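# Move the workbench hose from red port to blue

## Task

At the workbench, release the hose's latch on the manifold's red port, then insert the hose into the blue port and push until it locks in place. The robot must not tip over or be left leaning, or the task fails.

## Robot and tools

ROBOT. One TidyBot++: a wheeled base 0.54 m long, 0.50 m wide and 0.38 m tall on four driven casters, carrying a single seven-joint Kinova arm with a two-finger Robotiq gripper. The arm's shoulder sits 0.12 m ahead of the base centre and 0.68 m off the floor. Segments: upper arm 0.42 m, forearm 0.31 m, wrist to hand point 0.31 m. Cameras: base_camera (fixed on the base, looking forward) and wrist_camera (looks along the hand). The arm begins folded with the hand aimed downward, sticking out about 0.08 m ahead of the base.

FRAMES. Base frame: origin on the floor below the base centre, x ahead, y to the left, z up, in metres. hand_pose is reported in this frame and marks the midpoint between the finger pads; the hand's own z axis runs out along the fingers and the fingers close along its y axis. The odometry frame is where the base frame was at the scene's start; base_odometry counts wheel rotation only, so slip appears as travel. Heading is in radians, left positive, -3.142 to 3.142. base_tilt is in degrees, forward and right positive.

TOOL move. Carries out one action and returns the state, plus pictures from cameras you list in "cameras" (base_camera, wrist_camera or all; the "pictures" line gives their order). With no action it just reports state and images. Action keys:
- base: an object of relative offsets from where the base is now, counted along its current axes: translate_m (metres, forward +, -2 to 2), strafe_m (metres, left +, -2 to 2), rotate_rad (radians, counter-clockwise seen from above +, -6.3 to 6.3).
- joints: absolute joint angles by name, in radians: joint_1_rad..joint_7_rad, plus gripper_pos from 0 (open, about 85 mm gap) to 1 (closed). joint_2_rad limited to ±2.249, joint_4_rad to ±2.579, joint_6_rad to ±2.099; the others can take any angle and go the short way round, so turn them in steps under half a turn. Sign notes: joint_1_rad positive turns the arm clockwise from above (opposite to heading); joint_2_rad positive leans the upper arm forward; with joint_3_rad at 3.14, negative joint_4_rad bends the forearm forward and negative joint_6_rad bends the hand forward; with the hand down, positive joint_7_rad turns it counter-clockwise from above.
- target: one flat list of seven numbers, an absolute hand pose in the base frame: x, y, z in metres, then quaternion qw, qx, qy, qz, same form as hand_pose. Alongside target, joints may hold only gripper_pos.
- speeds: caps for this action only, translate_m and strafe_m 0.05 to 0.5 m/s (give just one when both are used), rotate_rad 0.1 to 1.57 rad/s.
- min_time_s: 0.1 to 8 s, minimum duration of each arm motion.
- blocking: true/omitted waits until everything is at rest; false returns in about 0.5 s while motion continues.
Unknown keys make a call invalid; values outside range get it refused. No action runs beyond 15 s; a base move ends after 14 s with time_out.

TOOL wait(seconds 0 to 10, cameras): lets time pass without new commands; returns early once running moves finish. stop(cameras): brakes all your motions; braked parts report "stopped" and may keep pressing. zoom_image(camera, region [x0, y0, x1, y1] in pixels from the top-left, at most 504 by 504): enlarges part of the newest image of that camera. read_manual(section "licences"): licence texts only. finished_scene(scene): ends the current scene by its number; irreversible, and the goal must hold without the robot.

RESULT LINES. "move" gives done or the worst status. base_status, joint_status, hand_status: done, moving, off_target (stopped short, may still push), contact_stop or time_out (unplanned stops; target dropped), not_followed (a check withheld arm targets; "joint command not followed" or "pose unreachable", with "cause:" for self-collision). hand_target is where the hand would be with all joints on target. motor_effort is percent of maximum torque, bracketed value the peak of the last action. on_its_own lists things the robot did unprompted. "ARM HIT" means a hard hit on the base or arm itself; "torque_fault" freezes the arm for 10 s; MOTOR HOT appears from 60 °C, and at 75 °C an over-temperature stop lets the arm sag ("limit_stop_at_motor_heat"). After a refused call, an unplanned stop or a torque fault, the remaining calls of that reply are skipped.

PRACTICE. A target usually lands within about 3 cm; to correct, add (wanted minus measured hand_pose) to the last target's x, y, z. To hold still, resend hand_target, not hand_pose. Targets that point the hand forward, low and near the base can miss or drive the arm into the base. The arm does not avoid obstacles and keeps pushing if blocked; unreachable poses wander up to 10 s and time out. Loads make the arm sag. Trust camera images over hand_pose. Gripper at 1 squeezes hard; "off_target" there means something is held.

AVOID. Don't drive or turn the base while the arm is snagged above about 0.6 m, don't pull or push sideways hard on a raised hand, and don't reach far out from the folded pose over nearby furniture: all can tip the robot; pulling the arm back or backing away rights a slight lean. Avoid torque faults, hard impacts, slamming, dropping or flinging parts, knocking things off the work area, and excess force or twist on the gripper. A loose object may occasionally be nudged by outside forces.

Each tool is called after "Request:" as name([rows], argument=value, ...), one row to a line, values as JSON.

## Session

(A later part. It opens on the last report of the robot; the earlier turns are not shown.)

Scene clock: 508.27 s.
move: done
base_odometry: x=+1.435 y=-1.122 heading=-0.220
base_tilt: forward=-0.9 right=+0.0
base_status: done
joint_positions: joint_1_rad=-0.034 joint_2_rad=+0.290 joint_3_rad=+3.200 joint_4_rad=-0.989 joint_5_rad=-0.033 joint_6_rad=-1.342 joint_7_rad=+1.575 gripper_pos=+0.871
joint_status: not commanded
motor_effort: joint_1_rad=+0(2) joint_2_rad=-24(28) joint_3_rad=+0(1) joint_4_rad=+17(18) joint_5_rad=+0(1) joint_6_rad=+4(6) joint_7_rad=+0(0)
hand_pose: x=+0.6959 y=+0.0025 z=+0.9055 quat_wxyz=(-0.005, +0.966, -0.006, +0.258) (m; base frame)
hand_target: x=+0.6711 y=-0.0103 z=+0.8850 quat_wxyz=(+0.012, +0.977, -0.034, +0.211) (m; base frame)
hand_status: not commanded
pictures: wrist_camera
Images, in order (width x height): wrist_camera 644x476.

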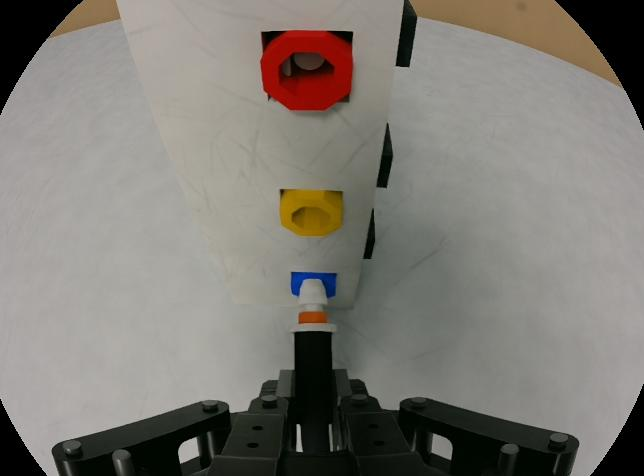

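Request:
move(base={"translate_m": -0.008}, speeds={"translate_m": 0.05})

Request:
move(joints={"joint_4_rad": -1.03}, cameras=["wrist_camera"])

Request:
zoom_image(camera="wrist_camera", region=[252, 220, 372, 340])

Scene clock: 517.23 s.
move: done
base_odometry: x=+1.427 y=-1.120 heading=-0.220
base_tilt: forward=-0.9 right=+0.0
base_status: done
joint_positions: joint_1_rad=-0.034 joint_2_rad=+0.289 joint_3_rad=+3.200 joint_4_rad=-0.989 joint_5_rad=-0.033 joint_6_rad=-1.344 joint_7_rad=+1.575 gripper_pos=+0.871
joint_status: not commanded
motor_effort: joint_1_rad=+1(1) joint_2_rad=-25(29) joint_3_rad=+0(1) joint_4_rad=+17(17) joint_5_rad=+0(1) joint_6_rad=+5(5) joint_7_rad=+0(0)
hand_pose: x=+0.6953 y=+0.0025 z=+0.9057 quat_wxyz=(-0.005, +0.966, -0.006, +0.257) (m; base frame)
hand_target: x=+0.6711 y=-0.0103 z=+0.8850 quat_wxyz=(+0.012, +0.977, -0.034, +0.211) (m; base frame)
hand_status: not commanded
pictures: none

Scene clock: 517.87 s.
move: done
base_odometry: x=+1.427 y=-1.120 heading=-0.220
base_tilt: forward=-0.9 right=+0.0
base_status: not commanded
joint_positions: joint_1_rad=-0.034 joint_2_rad=+0.289 joint_3_rad=+3.200 joint_4_rad=-1.009 joint_5_rad=-0.033 joint_6_rad=-1.344 joint_7_rad=+1.575 gripper_pos=+0.871
joint_status: all done
motor_effort: joint_1_rad=+0(1) joint_2_rad=-25(26) joint_3_rad=+0(0) joint_4_rad=+17(18) joint_5_rad=+0(1) joint_6_rad=+4(5) joint_7_rad=+0(0)
hand_pose: x=+0.6915 y=+0.0024 z=+0.8965 quat_wxyz=(-0.005, +0.969, -0.006, +0.247) (m; base frame)
hand_target: x=+0.6670 y=-0.0104 z=+0.8764 quat_wxyz=(+0.013, +0.979, -0.035, +0.201) (m; base frame)
hand_status: not commanded
pictures: wrist_camera
Images, in order (width x height): wrist_camera 644x476.

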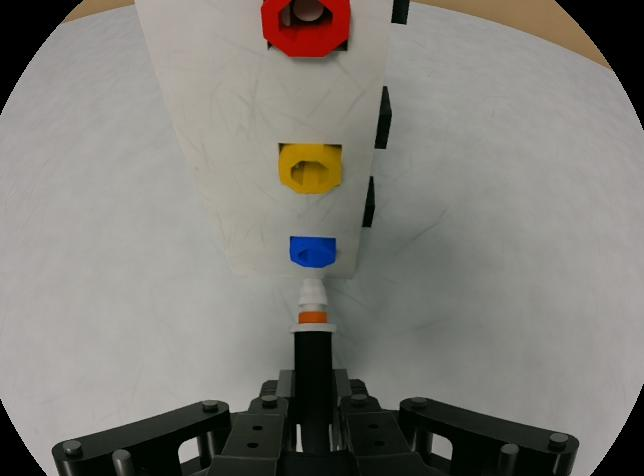

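Scaled by 4.200.

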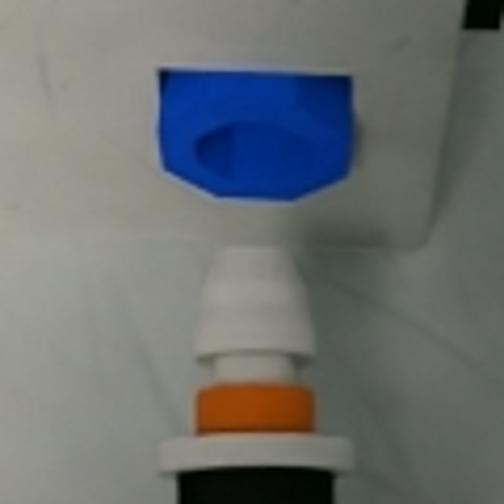

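Request:
move(base={"translate_m": 0.01}, speeds={"translate_m": 0.05}, cameras=["wrist_camera"])

Request:
zoom_image(camera="wrist_camera", region=[252, 220, 372, 340])

Scene clock: 521.43 s.
move: done
base_odometry: x=+1.437 y=-1.122 heading=-0.220
base_tilt: forward=-0.9 right=+0.0
base_status: done
joint_positions: joint_1_rad=-0.034 joint_2_rad=+0.289 joint_3_rad=+3.200 joint_4_rad=-1.009 joint_5_rad=-0.033 joint_6_rad=-1.344 joint_7_rad=+1.575 gripper_pos=+0.871
joint_status: not commanded
motor_effort: joint_1_rad=+1(3) joint_2_rad=-25(28) joint_3_rad=+0(1) joint_4_rad=+17(17) joint_5_rad=+0(1) joint_6_rad=+5(5) joint_7_rad=+0(0)
hand_pose: x=+0.6914 y=+0.0025 z=+0.8963 quat_wxyz=(-0.005, +0.969, -0.006, +0.247) (m; base frame)
hand_target: x=+0.6670 y=-0.0104 z=+0.8764 quat_wxyz=(+0.013, +0.979, -0.035, +0.201) (m; base frame)
hand_status: not commanded
pictures: wrist_camera
Images, in order (width x height): wrist_camera 644x476.

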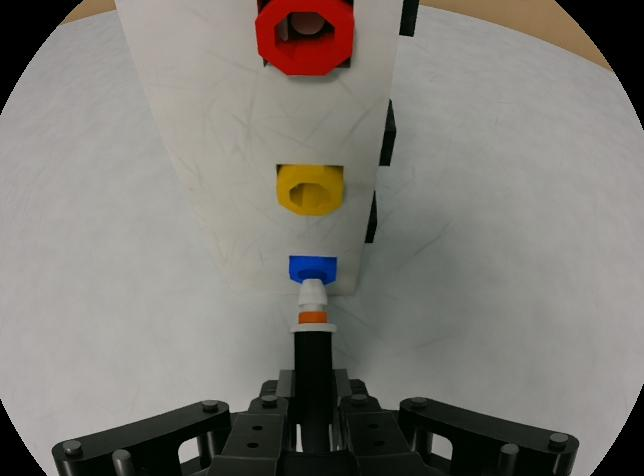

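Scaled by 4.200.

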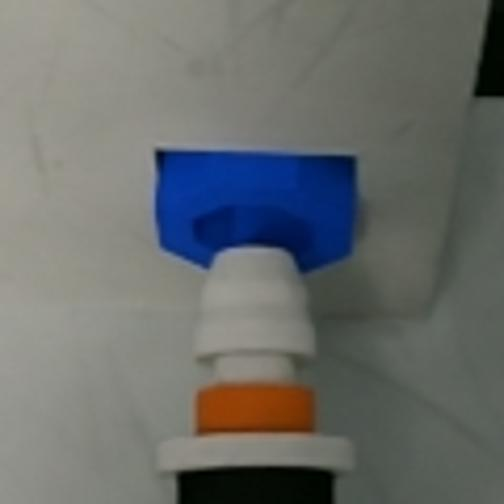

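Request:
move(base={"translate_m": 0.006}, speeds={"translate_m": 0.05}, cameras=["wrist_camera"])

Request:
zoom_image(camera="wrist_camera", region=[252, 220, 372, 340])

Scene clock: 523.97 s.
move: done
base_odometry: x=+1.443 y=-1.124 heading=-0.220
base_tilt: forward=-0.9 right=+0.0
base_status: done
joint_positions: joint_1_rad=-0.034 joint_2_rad=+0.289 joint_3_rad=+3.200 joint_4_rad=-1.009 joint_5_rad=-0.033 joint_6_rad=-1.345 joint_7_rad=+1.575 gripper_pos=+0.871
joint_status: not commanded
motor_effort: joint_1_rad=+1(2) joint_2_rad=-24(29) joint_3_rad=+0(1) joint_4_rad=+17(17) joint_5_rad=+0(1) joint_6_rad=+5(6) joint_7_rad=+0(0)
hand_pose: x=+0.6913 y=+0.0025 z=+0.8961 quat_wxyz=(-0.005, +0.969, -0.006, +0.247) (m; base frame)
hand_target: x=+0.6670 y=-0.0104 z=+0.8764 quat_wxyz=(+0.013, +0.979, -0.035, +0.201) (m; base frame)
hand_status: not commanded
pictures: wrist_camera
Images, in order (width x height): wrist_camera 644x476.

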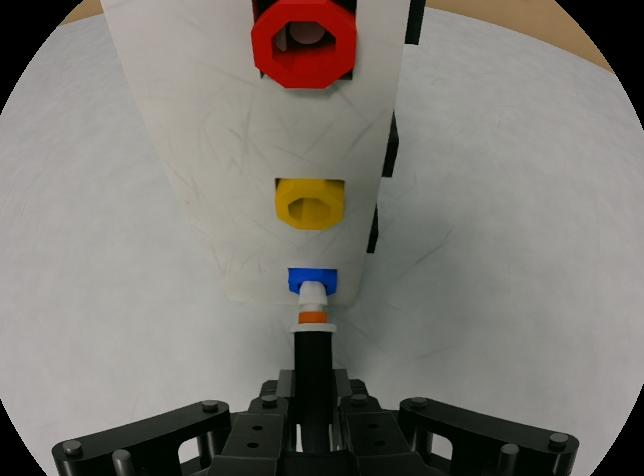

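Scaled by 4.200.

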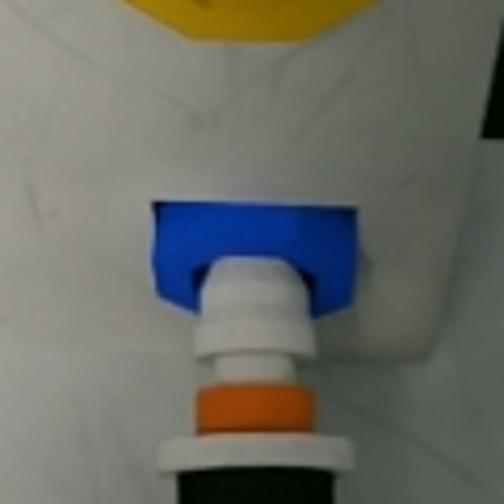

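Request:
move(base={"translate_m": 0.012}, speeds={"translate_m": 0.05}, cameras=["wrist_camera"])

Request:
zoom_image(camera="wrist_camera", region=[252, 220, 372, 340])

Scene clock: 530.60 s.
move: done
base_odometry: x=+1.455 y=-1.126 heading=-0.221
base_tilt: forward=-0.9 right=+0.0
base_status: done
joint_positions: joint_1_rad=-0.034 joint_2_rad=+0.284 joint_3_rad=+3.200 joint_4_rad=-1.010 joint_5_rad=-0.033 joint_6_rad=-1.362 joint_7_rad=+1.575 gripper_pos=+0.871
joint_status: not commanded
motor_effort: joint_1_rad=+0(1) joint_2_rad=-24(27) joint_3_rad=+0(1) joint_4_rad=+16(18) joint_5_rad=-1(2) joint_6_rad=+5(10) joint_7_rad=+0(0)
hand_pose: x=+0.6853 y=+0.0024 z=+0.8961 quat_wxyz=(-0.005, +0.971, -0.006, +0.241) (m; base frame)
hand_target: x=+0.6670 y=-0.0104 z=+0.8764 quat_wxyz=(+0.013, +0.979, -0.035, +0.201) (m; base frame)
hand_status: not commanded
pictures: wrist_camera
Images, in order (width x height): wrist_camera 644x476.

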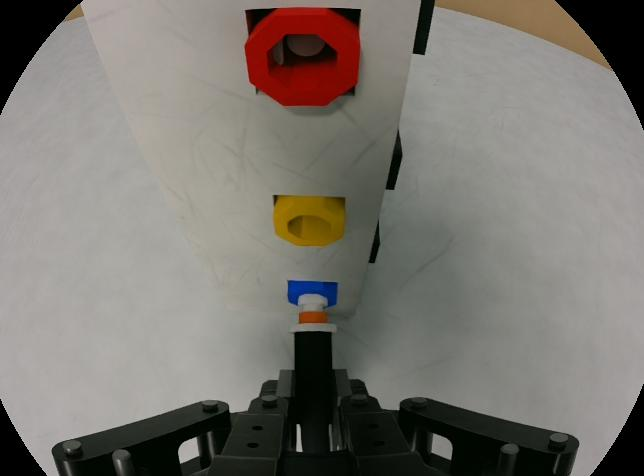

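Scaled by 4.200.

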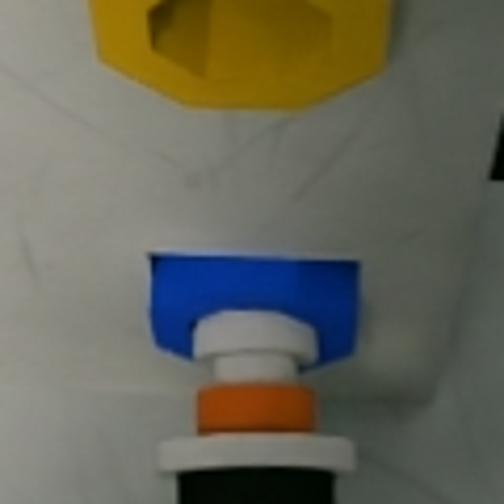

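Request:
move(base={"translate_m": 0.025}, speeds={"translate_m": 0.05}, cameras=["wrist_camera"])

Request:
zoom_image(camera="wrist_camera", region=[252, 220, 372, 340])

Scene clock: 533.67 s.
move: done
base_odometry: x=+1.479 y=-1.132 heading=-0.221
base_tilt: forward=-0.9 right=+0.0
base_status: done
joint_positions: joint_1_rad=-0.034 joint_2_rad=+0.260 joint_3_rad=+3.200 joint_4_rad=-1.021 joint_5_rad=-0.032 joint_6_rad=-1.416 joint_7_rad=+1.575 gripper_pos=+0.871
joint_status: not commanded
motor_effort: joint_1_rad=+0(2) joint_2_rad=-16(24) joint_3_rad=-1(1) joint_4_rad=+18(19) joint_5_rad=-1(2) joint_6_rad=+12(17) joint_7_rad=+0(1)
hand_pose: x=+0.6632 y=+0.0023 z=+0.8973 quat_wxyz=(-0.006, +0.975, -0.006, +0.221) (m; base frame)
hand_target: x=+0.6670 y=-0.0104 z=+0.8764 quat_wxyz=(+0.013, +0.979, -0.035, +0.201) (m; base frame)
hand_status: not commanded
pictures: wrist_camera
Images, in order (width x height): wrist_camera 644x476.

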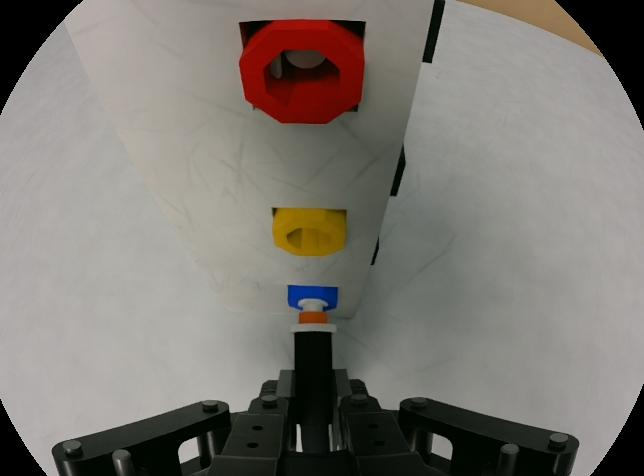

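Scaled by 4.200.

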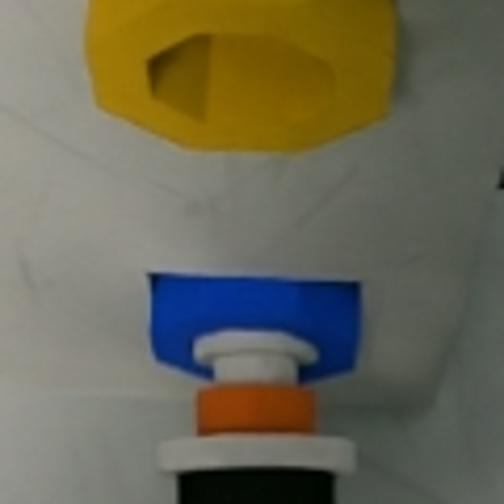

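Request:
move(joints={"joint_6_rad": -1.27}, min_time_s=1)

Request:
move(base={"translate_m": 0.025}, speeds={"translate_m": 0.05}, cameras=["wrist_camera"])

Request:
zoom_image(camera="wrist_camera", region=[252, 220, 372, 340])

Scene clock: 540.53 s.
move: off_target
base_odometry: x=+1.479 y=-1.132 heading=-0.221
base_tilt: forward=-0.9 right=+0.0
base_status: not commanded
joint_positions: joint_1_rad=-0.034 joint_2_rad=+0.260 joint_3_rad=+3.200 joint_4_rad=-1.021 joint_5_rad=-0.032 joint_6_rad=-1.415 joint_7_rad=+1.575 gripper_pos=+0.871
joint_status: joint_6_rad off_target (ended at -1.415, target -1.270)
motor_effort: joint_1_rad=-1(1) joint_2_rad=-16(17) joint_3_rad=-1(1) joint_4_rad=+18(19) joint_5_rad=-2(2) joint_6_rad=+13(15) joint_7_rad=+1(1)
hand_pose: x=+0.6633 y=+0.0023 z=+0.8973 quat_wxyz=(-0.006, +0.975, -0.006, +0.221) (m; base frame)
hand_target: x=+0.7076 y=-0.0106 z=+0.8974 quat_wxyz=(+0.011, +0.962, -0.033, +0.272) (m; base frame)
hand_status: not commanded
pictures: none

Scene clock: 541.50 s.
move: done
base_odometry: x=+1.503 y=-1.138 heading=-0.220
base_tilt: forward=-1.0 right=+0.0
base_status: done
joint_positions: joint_1_rad=-0.034 joint_2_rad=+0.216 joint_3_rad=+3.200 joint_4_rad=-1.073 joint_5_rad=-0.031 joint_6_rad=-1.417 joint_7_rad=+1.575 gripper_pos=+0.871
joint_status: not commanded
motor_effort: joint_1_rad=+1(2) joint_2_rad=-9(17) joint_3_rad=+1(1) joint_4_rad=+26(28) joint_5_rad=-1(2) joint_6_rad=+34(39) joint_7_rad=+1(1)
hand_pose: x=+0.6433 y=+0.0018 z=+0.8977 quat_wxyz=(-0.007, +0.976, -0.007, +0.216) (m; base frame)
hand_target: x=+0.7076 y=-0.0106 z=+0.8974 quat_wxyz=(+0.011, +0.962, -0.033, +0.272) (m; base frame)
hand_status: not commanded
pictures: wrist_camera
Images, in order (width x height): wrist_camera 644x476.

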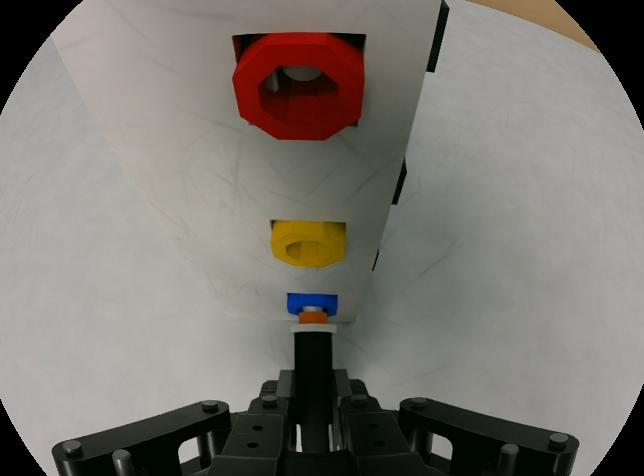

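Scaled by 4.200.

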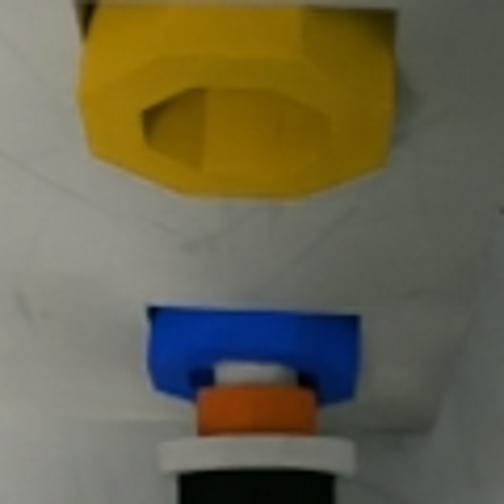

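Request:
move(base={"translate_m": 0.025}, speeds={"translate_m": 0.05}, cameras=["wrist_camera"])

Request:
zoom_image(camera="wrist_camera", region=[252, 220, 372, 340])

Scene clock: 546.17 s.
move: time_out
base_odometry: x=+1.525 y=-1.143 heading=-0.220
base_tilt: forward=-1.0 right=+0.0
base_status: translate_m time_out (by the wheels' count: +0.023 of +0.025)
joint_positions: joint_1_rad=-0.034 joint_2_rad=+0.181 joint_3_rad=+3.200 joint_4_rad=-1.105 joint_5_rad=-0.030 joint_6_rad=-1.444 joint_7_rad=+1.575 gripper_pos=+0.871
joint_status: not commanded
motor_effort: joint_1_rad=+0(1) joint_2_rad=-3(10) joint_3_rad=+0(1) joint_4_rad=+29(34) joint_5_rad=-2(2) joint_6_rad=+42(55) joint_7_rad=+1(1)
hand_pose: x=+0.6216 y=+0.0014 z=+0.8985 quat_wxyz=(-0.007, +0.979, -0.007, +0.204) (m; base frame)
hand_target: x=+0.7076 y=-0.0106 z=+0.8974 quat_wxyz=(+0.011, +0.962, -0.033, +0.272) (m; base frame)
hand_status: not commanded
pictures: wrist_camera
Images, in order (width x height): wrist_camera 644x476.

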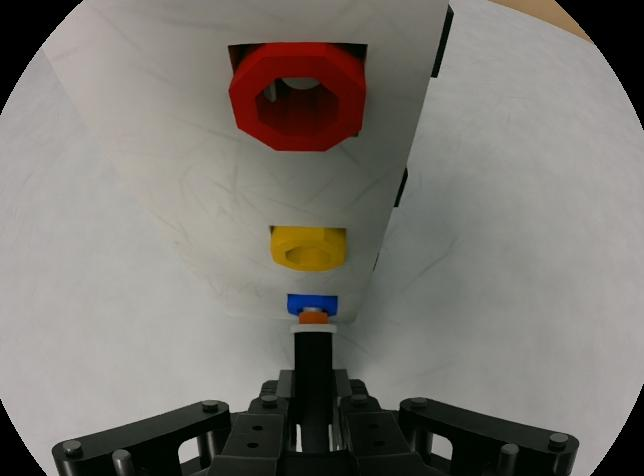

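Scaled by 4.200.

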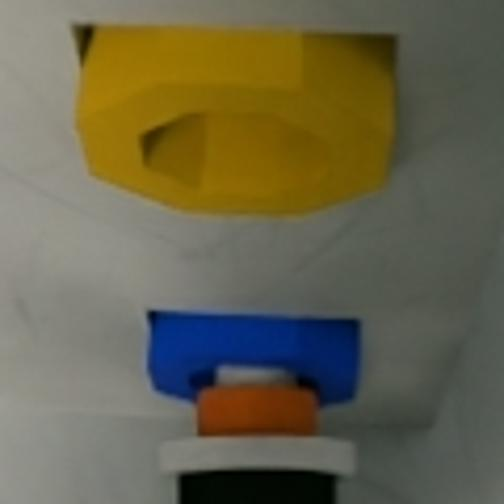

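Request:
move(base={"translate_m": -0.07}, speeds={"translate_m": 0.08})

Request:
move(joints={"joint_2_rad": 0.37, "joint_4_rad": -0.94, "joint_6_rad": -1.15}, min_time_s=1.5, cameras=["wrist_camera"])

Request:
zoom_image(camera="wrist_camera", region=[252, 220, 372, 340])

Scene clock: 558.93 s.
move: done
base_odometry: x=+1.457 y=-1.127 heading=-0.220
base_tilt: forward=-0.9 right=+0.0
base_status: done
joint_positions: joint_1_rad=-0.035 joint_2_rad=+0.266 joint_3_rad=+3.200 joint_4_rad=-1.052 joint_5_rad=-0.029 joint_6_rad=-1.308 joint_7_rad=+1.575 gripper_pos=+0.871
joint_status: not commanded
on_its_own: joint_6_rad moved +0.137 to your old target -1.270
motor_effort: joint_1_rad=+0(2) joint_2_rad=-25(26) joint_3_rad=-1(1) joint_4_rad=+17(28) joint_5_rad=-1(2) joint_6_rad=+6(42) joint_7_rad=+0(1)
hand_pose: x=+0.6883 y=+0.0012 z=+0.8957 quat_wxyz=(-0.004, +0.967, -0.006, +0.255) (m; base frame)
hand_target: x=+0.7076 y=-0.0106 z=+0.8974 quat_wxyz=(+0.011, +0.962, -0.033, +0.272) (m; base frame)
hand_status: not commanded
pictures: none

Scene clock: 560.73 s.
move: off_target
base_odometry: x=+1.457 y=-1.127 heading=-0.220
base_tilt: forward=-1.0 right=+0.0
base_status: not commanded
joint_positions: joint_1_rad=-0.035 joint_2_rad=+0.270 joint_3_rad=+3.200 joint_4_rad=-1.047 joint_5_rad=-0.029 joint_6_rad=-1.308 joint_7_rad=+1.575 gripper_pos=+0.871
joint_status: joint_2_rad off_target (ended at +0.270, target +0.370); joint_4_rad off_target (ended at -1.047, target -0.940); joint_6_rad off_target (ended at -1.308, target -1.150)
motor_effort: joint_1_rad=+0(1) joint_2_rad=-14(25) joint_3_rad=+0(1) joint_4_rad=+28(29) joint_5_rad=-1(1) joint_6_rad=+34(35) joint_7_rad=+0(1)
hand_pose: x=+0.6902 y=+0.0013 z=+0.8955 quat_wxyz=(-0.004, +0.967, -0.006, +0.256) (m; base frame)
hand_target: x=+0.7714 y=-0.0093 z=+0.9136 quat_wxyz=(+0.012, +0.942, -0.030, +0.335) (m; base frame)
hand_status: not commanded
pictures: wrist_camera
Images, in order (width x height): wrist_camera 644x476.

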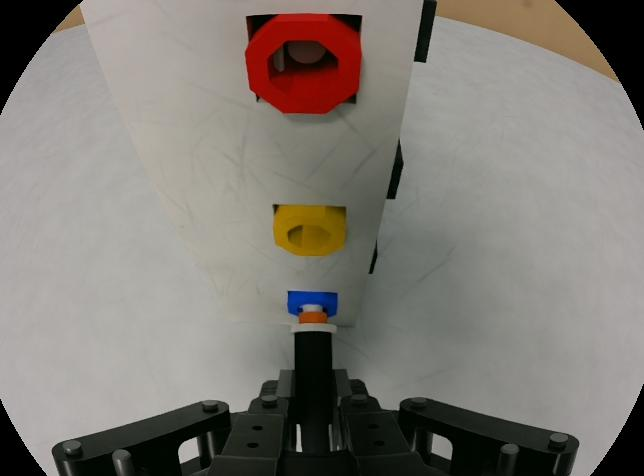

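Scaled by 4.200.

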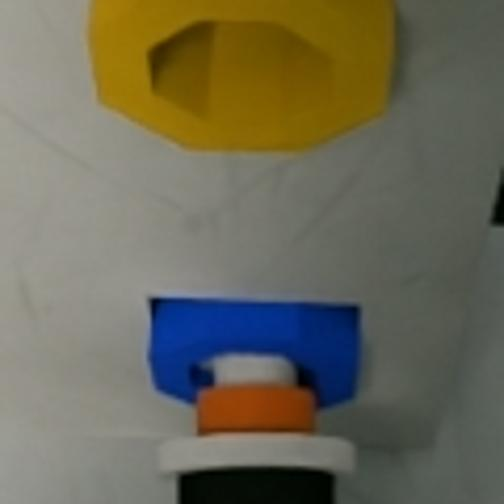

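Request:
move(base={"translate_m": 0.025}, speeds={"translate_m": 0.05}, cameras=["wrist_camera"])

Request:
zoom_image(camera="wrist_camera", region=[252, 220, 372, 340])

Scene clock: 567.73 s.
move: time_out
base_odometry: x=+1.479 y=-1.132 heading=-0.220
base_tilt: forward=-1.0 right=+0.0
base_status: translate_m time_out (by the wheels' count: +0.022 of +0.025)
joint_positions: joint_1_rad=-0.036 joint_2_rad=+0.256 joint_3_rad=+3.200 joint_4_rad=-1.045 joint_5_rad=-0.029 joint_6_rad=-1.363 joint_7_rad=+1.575 gripper_pos=+0.871
joint_status: not commanded
motor_effort: joint_1_rad=+1(2) joint_2_rad=-6(14) joint_3_rad=+1(2) joint_4_rad=+34(38) joint_5_rad=-1(2) joint_6_rad=+51(62) joint_7_rad=+1(1)
hand_pose: x=+0.6724 y=+0.0021 z=+0.8962 quat_wxyz=(-0.005, +0.972, -0.006, +0.237) (m; base frame)
hand_target: x=+0.7714 y=-0.0093 z=+0.9136 quat_wxyz=(+0.012, +0.942, -0.030, +0.335) (m; base frame)
hand_status: not commanded
pictures: wrist_camera
Images, in order (width x height): wrist_camera 644x476.

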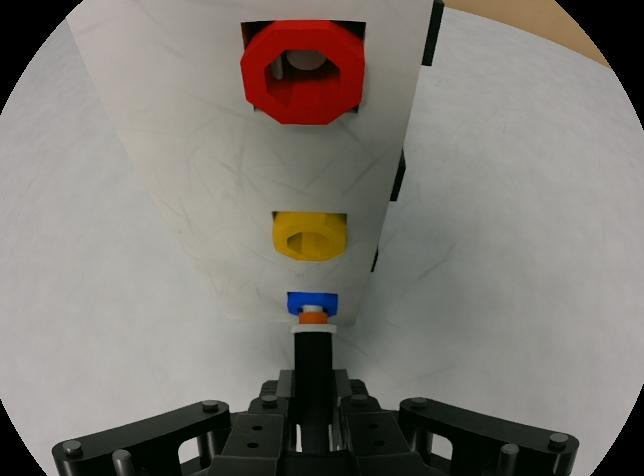

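Scaled by 4.200.

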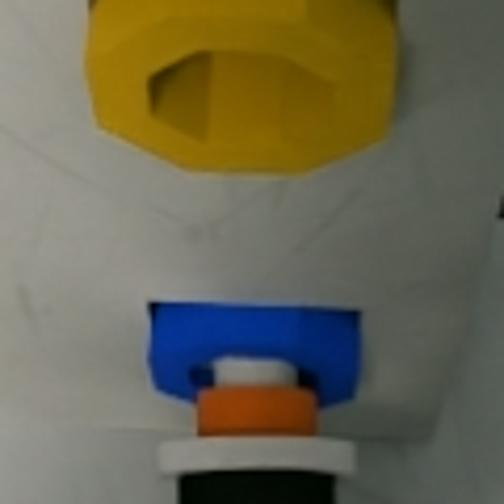

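Request:
move(joints={"joint_4_rad": -0.86}, min_time_s=1, cameras=["wrist_camera"])

Request:
zoom_image(camera="wrist_camera", region=[252, 220, 372, 340])

Scene clock: 578.80 s.
move: off_target
base_odometry: x=+1.479 y=-1.132 heading=-0.220
base_tilt: forward=-1.0 right=+0.0
base_status: not commanded
joint_positions: joint_1_rad=-0.036 joint_2_rad=+0.256 joint_3_rad=+3.200 joint_4_rad=-1.044 joint_5_rad=-0.029 joint_6_rad=-1.363 joint_7_rad=+1.575 gripper_pos=+0.871
joint_status: joint_4_rad off_target (ended at -1.044, target -0.860)
motor_effort: joint_1_rad=+1(1) joint_2_rad=-9(10) joint_3_rad=+1(1) joint_4_rad=+39(40) joint_5_rad=-1(1) joint_6_rad=+58(58) joint_7_rad=+1(1)
hand_pose: x=+0.6727 y=+0.0021 z=+0.8968 quat_wxyz=(-0.005, +0.971, -0.006, +0.238) (m; base frame)
hand_target: x=+0.7827 y=-0.0087 z=+0.9540 quat_wxyz=(+0.011, +0.928, -0.029, +0.372) (m; base frame)
hand_status: not commanded
pictures: wrist_camera
Images, in order (width x height): wrist_camera 644x476.

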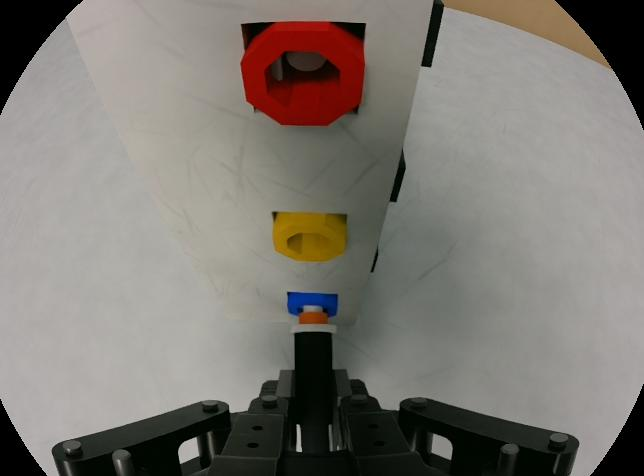

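Scaled by 4.200.

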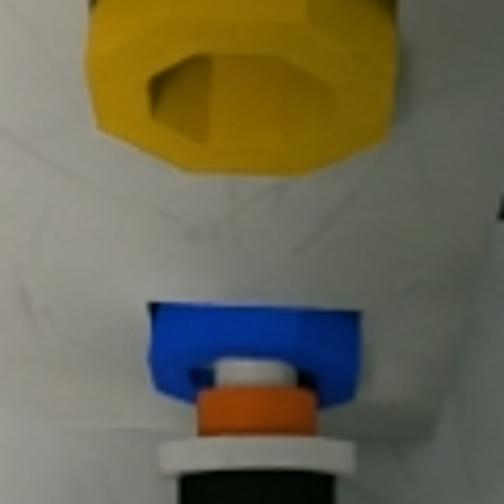

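Request:
move(base={"translate_m": 0.03, "strafe_m": 0.02, "rotate_rad": -0.025}, speeds={"translate_m": 0.1}, blocking=false)

Request:
wait(seconds=1.5, cameras=["wrist_camera"])

Request:
zoom_image(camera="wrist_camera", region=[252, 220, 372, 340])

Scene clock: 595.83 s.
move: moving
base_odometry: x=+1.510 y=-1.120 heading=-0.245
base_tilt: forward=-1.0 right=+0.0
base_status: translate_m moving; strafe_m moving; rotate_rad moving
joint_positions: joint_1_rad=-0.038 joint_2_rad=+0.239 joint_3_rad=+3.193 joint_4_rad=-1.042 joint_5_rad=-0.015 joint_6_rad=-1.423 joint_7_rad=+1.575 gripper_pos=+0.871
joint_status: not commanded
motor_effort: joint_1_rad=-1(4) joint_2_rad=+0(11) joint_3_rad=-1(4) joint_4_rad=+44(45) joint_5_rad=-3(3) joint_6_rad=+75(75) joint_7_rad=+1(1)
hand_pose: x=+0.6521 y=+0.0023 z=+0.8985 quat_wxyz=(+0.000, +0.976, -0.002, +0.217) (m; base frame)
hand_target: x=+0.7827 y=-0.0087 z=+0.9540 quat_wxyz=(+0.011, +0.928, -0.029, +0.372) (m; base frame)
hand_status: not commanded
pictures: none

Scene clock: 597.33 s.
earlier move: time_out
base_odometry: x=+1.510 y=-1.120 heading=-0.244
base_tilt: forward=-1.0 right=+0.0
base_status: translate_m time_out; strafe_m time_out; rotate_rad time_out
joint_positions: joint_1_rad=-0.037 joint_2_rad=+0.240 joint_3_rad=+3.193 joint_4_rad=-1.039 joint_5_rad=-0.013 joint_6_rad=-1.427 joint_7_rad=+1.575 gripper_pos=+0.871
joint_status: not commanded
motor_effort: joint_1_rad=+2(4) joint_2_rad=+0(11) joint_3_rad=+2(4) joint_4_rad=+42(45) joint_5_rad=+1(3) joint_6_rad=+72(75) joint_7_rad=+0(1)
hand_pose: x=+0.6521 y=+0.0016 z=+0.8985 quat_wxyz=(+0.001, +0.976, -0.002, +0.216) (m; base frame)
hand_target: x=+0.7827 y=-0.0087 z=+0.9540 quat_wxyz=(+0.011, +0.928, -0.029, +0.372) (m; base frame)
hand_status: not commanded
wait: 1.50 s; no rest
pictures: wrist_camera
Images, in order (width x height): wrist_camera 644x476.

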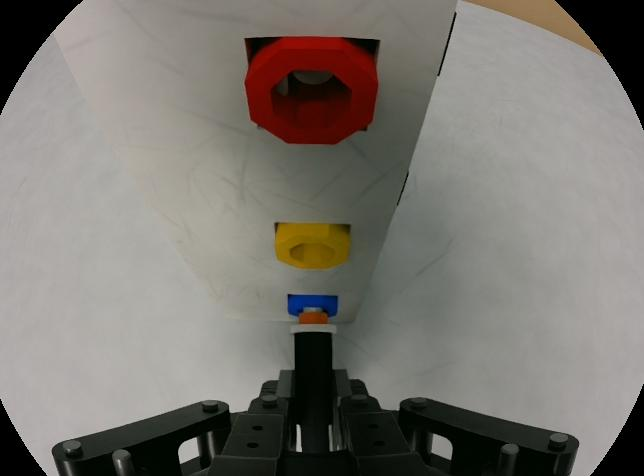

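Scaled by 4.200.

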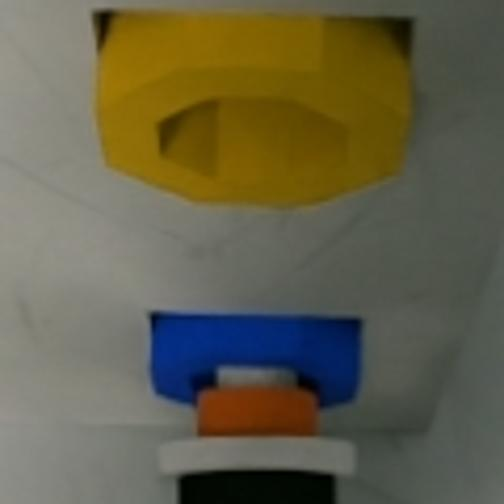

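Request:
move(base={"translate_m": -0.06}, speeds={"translate_m": 0.1})

Request:
move(joints={"joint_2_rad": 0.42, "joint_4_rad": -0.85, "joint_6_rad": -1.0}, min_time_s=1.5)

Request:
move(base={"translate_m": 0.02}, speeds={"translate_m": 0.1}, blocking=false)

Request:
wait(seconds=1, cameras=["wrist_camera"])

Request:
zoom_image(camera="wrist_camera", region=[252, 220, 372, 340])

Scene clock: 608.53 s.
earlier move: time_out
move: done
base_odometry: x=+1.451 y=-1.105 heading=-0.244
base_tilt: forward=-0.9 right=+0.0
base_status: earlier translate_m time_out (by the wheels' count: +0.028 of +0.030); earlier strafe_m time_out (by the wheels' count: +0.019 of +0.020); earlier rotate_rad time_out (by the wheels' count: -0.024 of -0.025); translate_m done
joint_positions: joint_1_rad=-0.039 joint_2_rad=+0.334 joint_3_rad=+3.193 joint_4_rad=-0.955 joint_5_rad=-0.013 joint_6_rad=-1.333 joint_7_rad=+1.575 gripper_pos=+0.871
joint_status: not commanded
on_its_own: joint_4_rad moved +0.084 toward your old target -0.860
motor_effort: joint_1_rad=+2(3) joint_2_rad=-25(27) joint_3_rad=+1(2) joint_4_rad=+27(40) joint_5_rad=+1(2) joint_6_rad=+25(67) joint_7_rad=+0(1)
hand_pose: x=+0.7141 y=+0.0034 z=+0.8966 quat_wxyz=(+0.003, +0.966, +0.000, +0.257) (m; base frame)
hand_target: x=+0.7827 y=-0.0087 z=+0.9540 quat_wxyz=(+0.011, +0.928, -0.029, +0.372) (m; base frame)
hand_status: not commanded
pictures: none

Scene clock: 610.33 s.
move: off_target
base_odometry: x=+1.451 y=-1.105 heading=-0.244
base_tilt: forward=-0.9 right=+0.0
base_status: not commanded
joint_positions: joint_1_rad=-0.039 joint_2_rad=+0.335 joint_3_rad=+3.193 joint_4_rad=-0.955 joint_5_rad=-0.013 joint_6_rad=-1.331 joint_7_rad=+1.575 gripper_pos=+0.871
joint_status: joint_4_rad off_target (ended at -0.955, target -0.850); joint_6_rad off_target (ended at -1.331, target -1.000); the others done
motor_effort: joint_1_rad=+2(3) joint_2_rad=-19(25) joint_3_rad=+2(2) joint_4_rad=+31(31) joint_5_rad=+1(1) joint_6_rad=+35(37) joint_7_rad=+0(1)
hand_pose: x=+0.7149 y=+0.0034 z=+0.8962 quat_wxyz=(+0.003, +0.966, +0.000, +0.258) (m; base frame)
hand_target: x=+0.8295 y=-0.0075 z=+0.9590 quat_wxyz=(+0.010, +0.906, -0.026, +0.423) (m; base frame)
hand_status: not commanded
pictures: none

Scene clock: 610.83 s.
move: moving
base_odometry: x=+1.470 y=-1.109 heading=-0.244
base_tilt: forward=-1.0 right=+0.0
base_status: translate_m moving
joint_positions: joint_1_rad=-0.037 joint_2_rad=+0.311 joint_3_rad=+3.193 joint_4_rad=-0.982 joint_5_rad=-0.012 joint_6_rad=-1.345 joint_7_rad=+1.575 gripper_pos=+0.871
joint_status: not commanded
motor_effort: joint_1_rad=-1(2) joint_2_rad=-9(20) joint_3_rad=-1(2) joint_4_rad=+40(43) joint_5_rad=-2(3) joint_6_rad=+62(69) joint_7_rad=+1(1)
hand_pose: x=+0.7007 y=+0.0014 z=+0.8960 quat_wxyz=(+0.004, +0.968, -0.002, +0.249) (m; base frame)
hand_target: x=+0.8295 y=-0.0075 z=+0.9590 quat_wxyz=(+0.010, +0.906, -0.026, +0.423) (m; base frame)
hand_status: not commanded
pictures: none

Scene clock: 611.47 s.
earlier move: done
base_odometry: x=+1.470 y=-1.109 heading=-0.244
base_tilt: forward=-1.0 right=+0.0
base_status: done
joint_positions: joint_1_rad=-0.037 joint_2_rad=+0.311 joint_3_rad=+3.193 joint_4_rad=-0.982 joint_5_rad=-0.012 joint_6_rad=-1.345 joint_7_rad=+1.575 gripper_pos=+0.871
joint_status: not commanded
motor_effort: joint_1_rad=-1(2) joint_2_rad=-9(20) joint_3_rad=-1(2) joint_4_rad=+39(43) joint_5_rad=-3(3) joint_6_rad=+59(69) joint_7_rad=+1(1)
hand_pose: x=+0.7007 y=+0.0014 z=+0.8960 quat_wxyz=(+0.004, +0.968, -0.002, +0.249) (m; base frame)
hand_target: x=+0.8295 y=-0.0075 z=+0.9590 quat_wxyz=(+0.010, +0.906, -0.026, +0.423) (m; base frame)
hand_status: not commanded
wait: 0.63 of 1 s (the move ended)
pictures: wrist_camera
Images, in order (width x height): wrist_camera 644x476.

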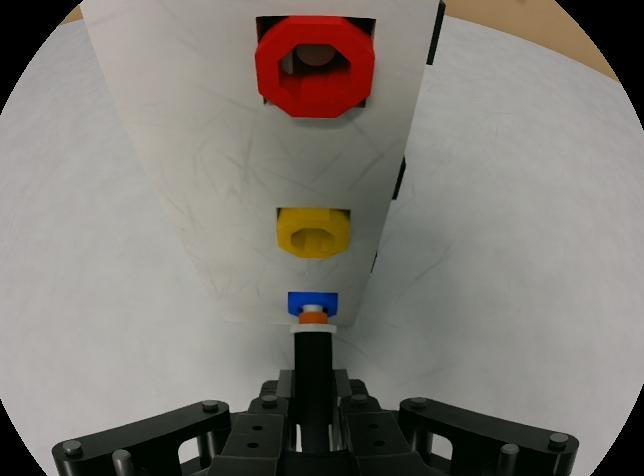

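Scaled by 4.200.

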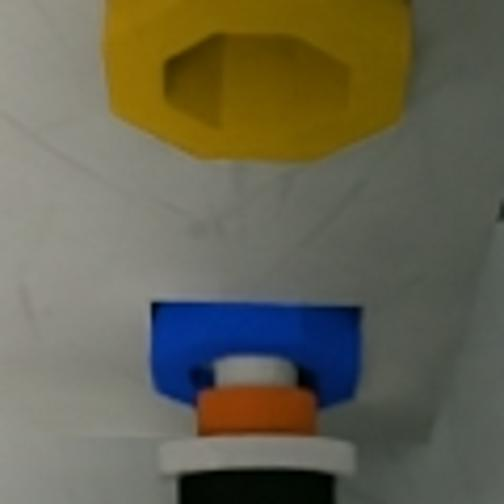

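Request:
move(joints={"joint_2_rad": 0.48, "joint_4_rad": -0.75, "joint_6_rad": -0.85}, min_time_s=2, cameras=["wrist_camera"])

Request:
zoom_image(camera="wrist_camera", region=[282, 270, 342, 340])

Scene clock: 627.13 s.
move: off_target
base_odometry: x=+1.469 y=-1.109 heading=-0.245
base_tilt: forward=-1.0 right=+0.0
base_status: not commanded
joint_positions: joint_1_rad=-0.037 joint_2_rad=+0.315 joint_3_rad=+3.193 joint_4_rad=-0.977 joint_5_rad=-0.012 joint_6_rad=-1.345 joint_7_rad=+1.575 gripper_pos=+0.871
joint_status: joint_2_rad off_target (ended at +0.315, target +0.480); joint_4_rad off_target (ended at -0.977, target -0.750); joint_6_rad off_target (ended at -1.345, target -0.850)
motor_effort: joint_1_rad=+2(3) joint_2_rad=-4(10) joint_3_rad=+2(3) joint_4_rad=+46(46) joint_5_rad=+1(3) joint_6_rad=+76(76) joint_7_rad=+0(1)
hand_pose: x=+0.7026 y=+0.0015 z=+0.8958 quat_wxyz=(+0.004, +0.968, -0.002, +0.250) (m; base frame)
hand_target: x=+0.8818 y=-0.0045 z=+1.0085 quat_wxyz=(+0.009, +0.862, -0.021, +0.507) (m; base frame)
hand_status: not commanded
pictures: wrist_camera
Images, in order (width x height): wrist_camera 644x476.

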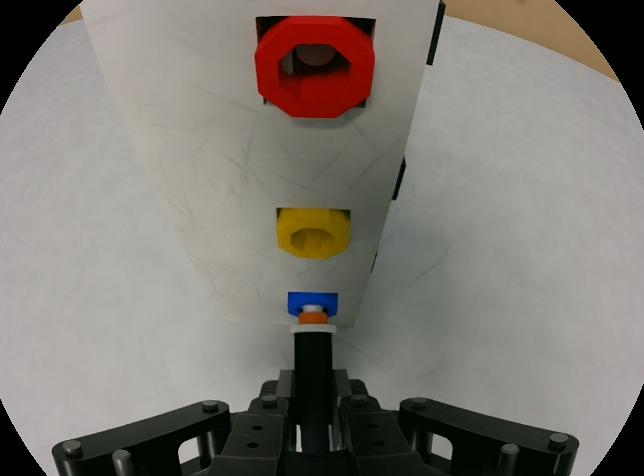

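Scaled by 7.200.

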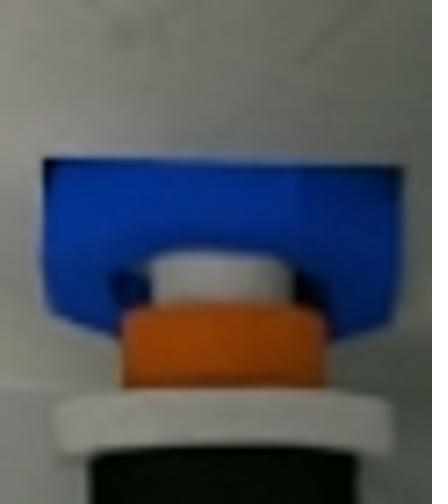

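Request:
move(base={"translate_m": 0.03}, speeds={"translate_m": 0.1}, blocking=false)

Request:
wait(seconds=1, cameras=["wrist_camera"])

Request:
zoom_image(camera="wrist_camera", region=[282, 270, 342, 340])

Scene clock: 642.27 s.
Motor temperatures (°C): [34 31 31 38 37 45 44]
move: moving
TORQUE WARNING: joint_6_rad reached its warning level (29.4 N m). A warning alone does not stop the arm.
base_odometry: x=+1.498 y=-1.116 heading=-0.245
base_tilt: forward=-1.0 right=+0.0
base_status: translate_m moving
joint_positions: joint_1_rad=-0.016 joint_2_rad=+0.311 joint_3_rad=+3.202 joint_4_rad=-0.981 joint_5_rad=+0.006 joint_6_rad=-1.348 joint_7_rad=+1.572 gripper_pos=+0.871
joint_status: not commanded
motor_effort: joint_1_rad=-5(5) joint_2_rad=+2(6) joint_3_rad=-3(3) joint_4_rad=+58(58) joint_5_rad=-6(6) joint_6_rad=+103(103) joint_7_rad=+1(1)
hand_pose: x=+0.6999 y=-0.0206 z=+0.8961 quat_wxyz=(+0.017, +0.968, -0.017, +0.248) (m; base frame)
hand_target: x=+0.8818 y=-0.0045 z=+1.0085 quat_wxyz=(+0.009, +0.862, -0.021, +0.507) (m; base frame)
hand_status: not commanded
pictures: none

Scene clock: 642.67 s.
earlier move: done
TORQUE WARNING: joint_6_rad reached its warning level (29.4 N m). A warning alone does not stop the arm.
base_odometry: x=+1.498 y=-1.116 heading=-0.245
base_tilt: forward=-1.0 right=+0.0
base_status: done
joint_positions: joint_1_rad=-0.016 joint_2_rad=+0.311 joint_3_rad=+3.202 joint_4_rad=-0.981 joint_5_rad=+0.007 joint_6_rad=-1.348 joint_7_rad=+1.572 gripper_pos=+0.871
joint_status: not commanded
motor_effort: joint_1_rad=-3(5) joint_2_rad=+2(6) joint_3_rad=-2(3) joint_4_rad=+58(59) joint_5_rad=-4(6) joint_6_rad=+103(104) joint_7_rad=+1(1)
hand_pose: x=+0.6998 y=-0.0208 z=+0.8961 quat_wxyz=(+0.018, +0.968, -0.017, +0.248) (m; base frame)
hand_target: x=+0.8818 y=-0.0045 z=+1.0085 quat_wxyz=(+0.009, +0.862, -0.021, +0.507) (m; base frame)
hand_status: not commanded
wait: 0.40 of 1 s (the move ended)
pictures: wrist_camera
Images, in order (width x height): wrist_camera 644x476.

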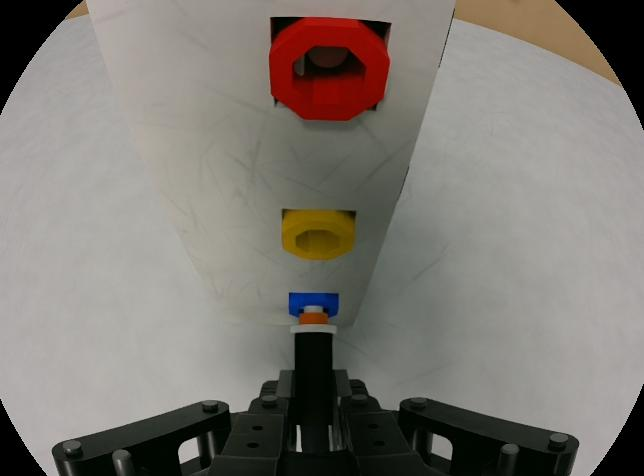

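Scaled by 7.200.

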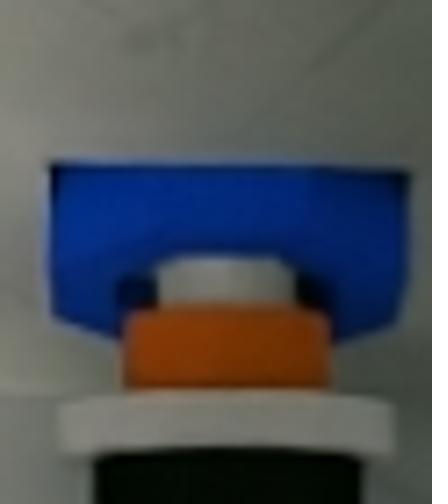

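Request:
move(base={"translate_m": -0.01, "strafe_m": 0.012}, speeds={"translate_m": 0.05}, joints={"joint_1_rad": -0.016, "joint_2_rad": 0.31, "joint_4_rad": -0.985, "joint_6_rad": -1.345})

Request:
move(joints={"gripper_pos": 0.7}, cameras=["wrist_camera"])

Request:
zoom_image(camera="wrist_camera", region=[252, 270, 372, 390])

Scene clock: 663.10 s.
move: done
TORQUE WARNING: joint_6_rad reached its warning level (29.4 N m). A warning alone does not stop the arm.
base_odometry: x=+1.492 y=-1.102 heading=-0.245
base_tilt: forward=-0.9 right=+0.0
base_status: done
joint_positions: joint_1_rad=-0.011 joint_2_rad=+0.318 joint_3_rad=+3.204 joint_4_rad=-0.977 joint_5_rad=+0.007 joint_6_rad=-1.333 joint_7_rad=+1.572 gripper_pos=+0.871
joint_status: all done
motor_effort: joint_1_rad=-1(6) joint_2_rad=-26(26) joint_3_rad=-1(5) joint_4_rad=+18(56) joint_5_rad=-1(7) joint_6_rad=+7(103) joint_7_rad=+0(1)
hand_pose: x=+0.7059 y=-0.0248 z=+0.8961 quat_wxyz=(+0.019, +0.967, -0.020, +0.254) (m; base frame)
hand_target: x=+0.6996 y=-0.0226 z=+0.8953 quat_wxyz=(+0.015, +0.968, -0.044, +0.248) (m; base frame)
hand_status: not commanded
pictures: none

Scene clock: 663.80 s.
move: done
base_odometry: x=+1.492 y=-1.102 heading=-0.245
base_tilt: forward=-0.9 right=+0.0
base_status: not commanded
joint_positions: joint_1_rad=-0.012 joint_2_rad=+0.318 joint_3_rad=+3.204 joint_4_rad=-0.977 joint_5_rad=+0.007 joint_6_rad=-1.333 joint_7_rad=+1.572 gripper_pos=+0.700
joint_status: all done
motor_effort: joint_1_rad=+1(2) joint_2_rad=-26(28) joint_3_rad=+0(2) joint_4_rad=+17(18) joint_5_rad=+0(2) joint_6_rad=+4(6) joint_7_rad=+0(1)
hand_pose: x=+0.7059 y=-0.0243 z=+0.8961 quat_wxyz=(+0.019, +0.967, -0.020, +0.254) (m; base frame)
hand_target: x=+0.6996 y=-0.0226 z=+0.8953 quat_wxyz=(+0.015, +0.968, -0.044, +0.248) (m; base frame)
hand_status: not commanded
pictures: wrist_camera
Images, in order (width x height): wrist_camera 644x476.

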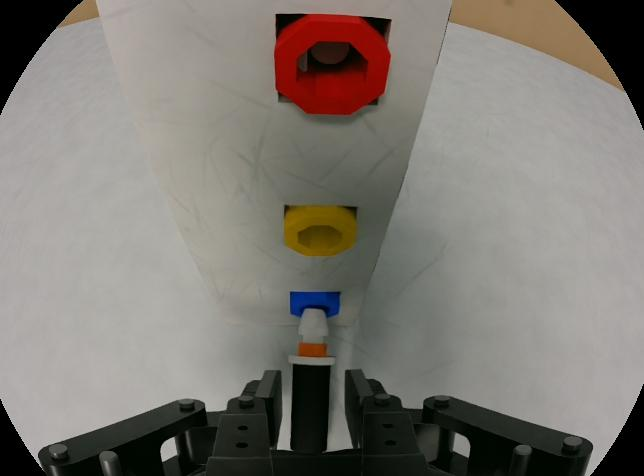

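Scaled by 4.200.

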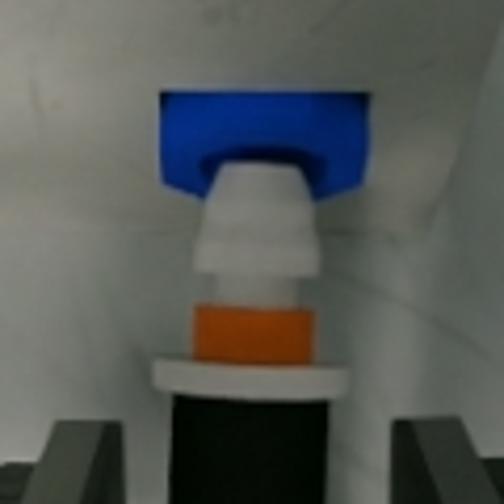

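Request:
zoom_image(camera="wrist_camera", region=[262, 0, 402, 140])

Request:
zoom_image(camera="wrist_camera", region=[272, 190, 372, 290])

Scaled by 3.600.

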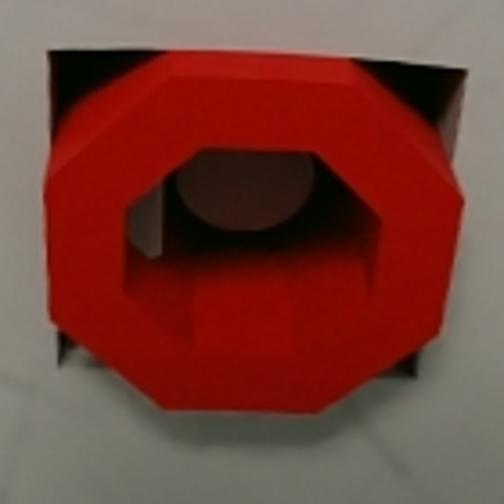

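Scaled by 5.040.

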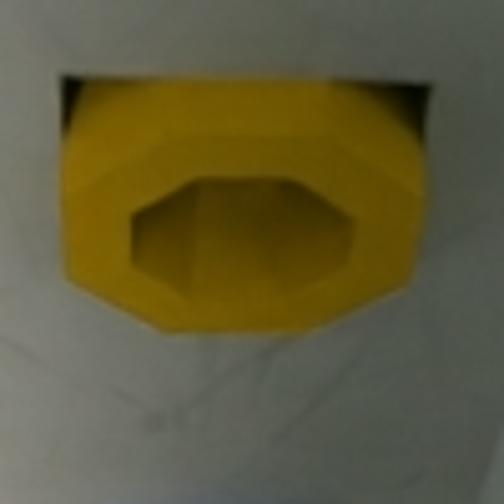

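Request:
move(joints={"joint_4_rad": -1.022}, cameras=["wrist_camera"])

Request:
zoom_image(camera="wrist_camera", region=[252, 270, 372, 390])

Scene clock: 683.37 s.
move: done
base_odometry: x=+1.492 y=-1.102 heading=-0.245
base_tilt: forward=-0.9 right=+0.0
base_status: not commanded
joint_positions: joint_1_rad=-0.012 joint_2_rad=+0.318 joint_3_rad=+3.204 joint_4_rad=-1.003 joint_5_rad=+0.007 joint_6_rad=-1.333 joint_7_rad=+1.572 gripper_pos=+0.700
joint_status: all done
motor_effort: joint_1_rad=+0(1) joint_2_rad=-25(26) joint_3_rad=+0(0) joint_4_rad=+16(17) joint_5_rad=+0(0) joint_6_rad=+3(5) joint_7_rad=+0(0)
hand_pose: x=+0.7010 y=-0.0243 z=+0.8846 quat_wxyz=(+0.019, +0.970, -0.020, +0.242) (m; base frame)
hand_target: x=+0.6924 y=-0.0226 z=+0.8787 quat_wxyz=(+0.015, +0.972, -0.044, +0.231) (m; base frame)
hand_status: not commanded
pictures: wrist_camera
Images, in order (width x height): wrist_camera 644x476.

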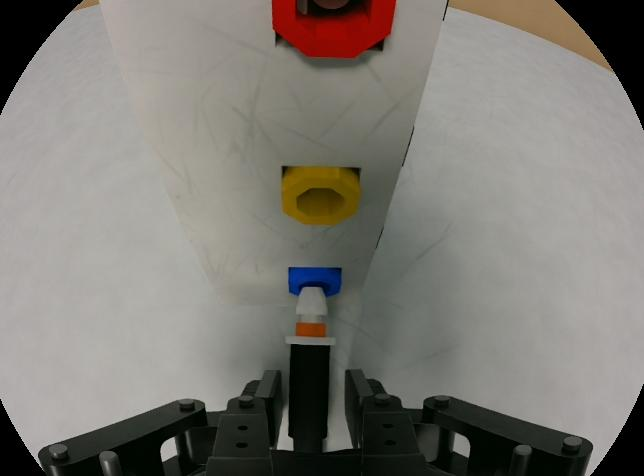

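Scaled by 4.200.

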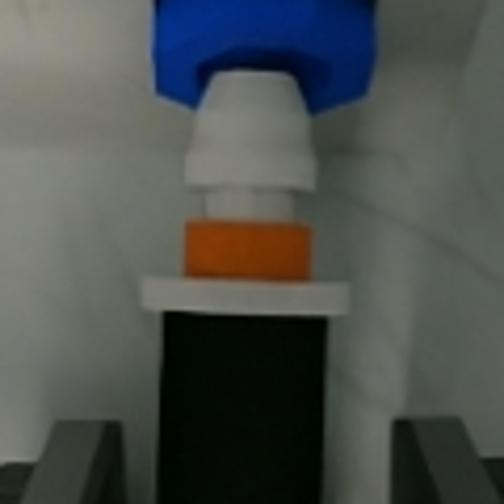

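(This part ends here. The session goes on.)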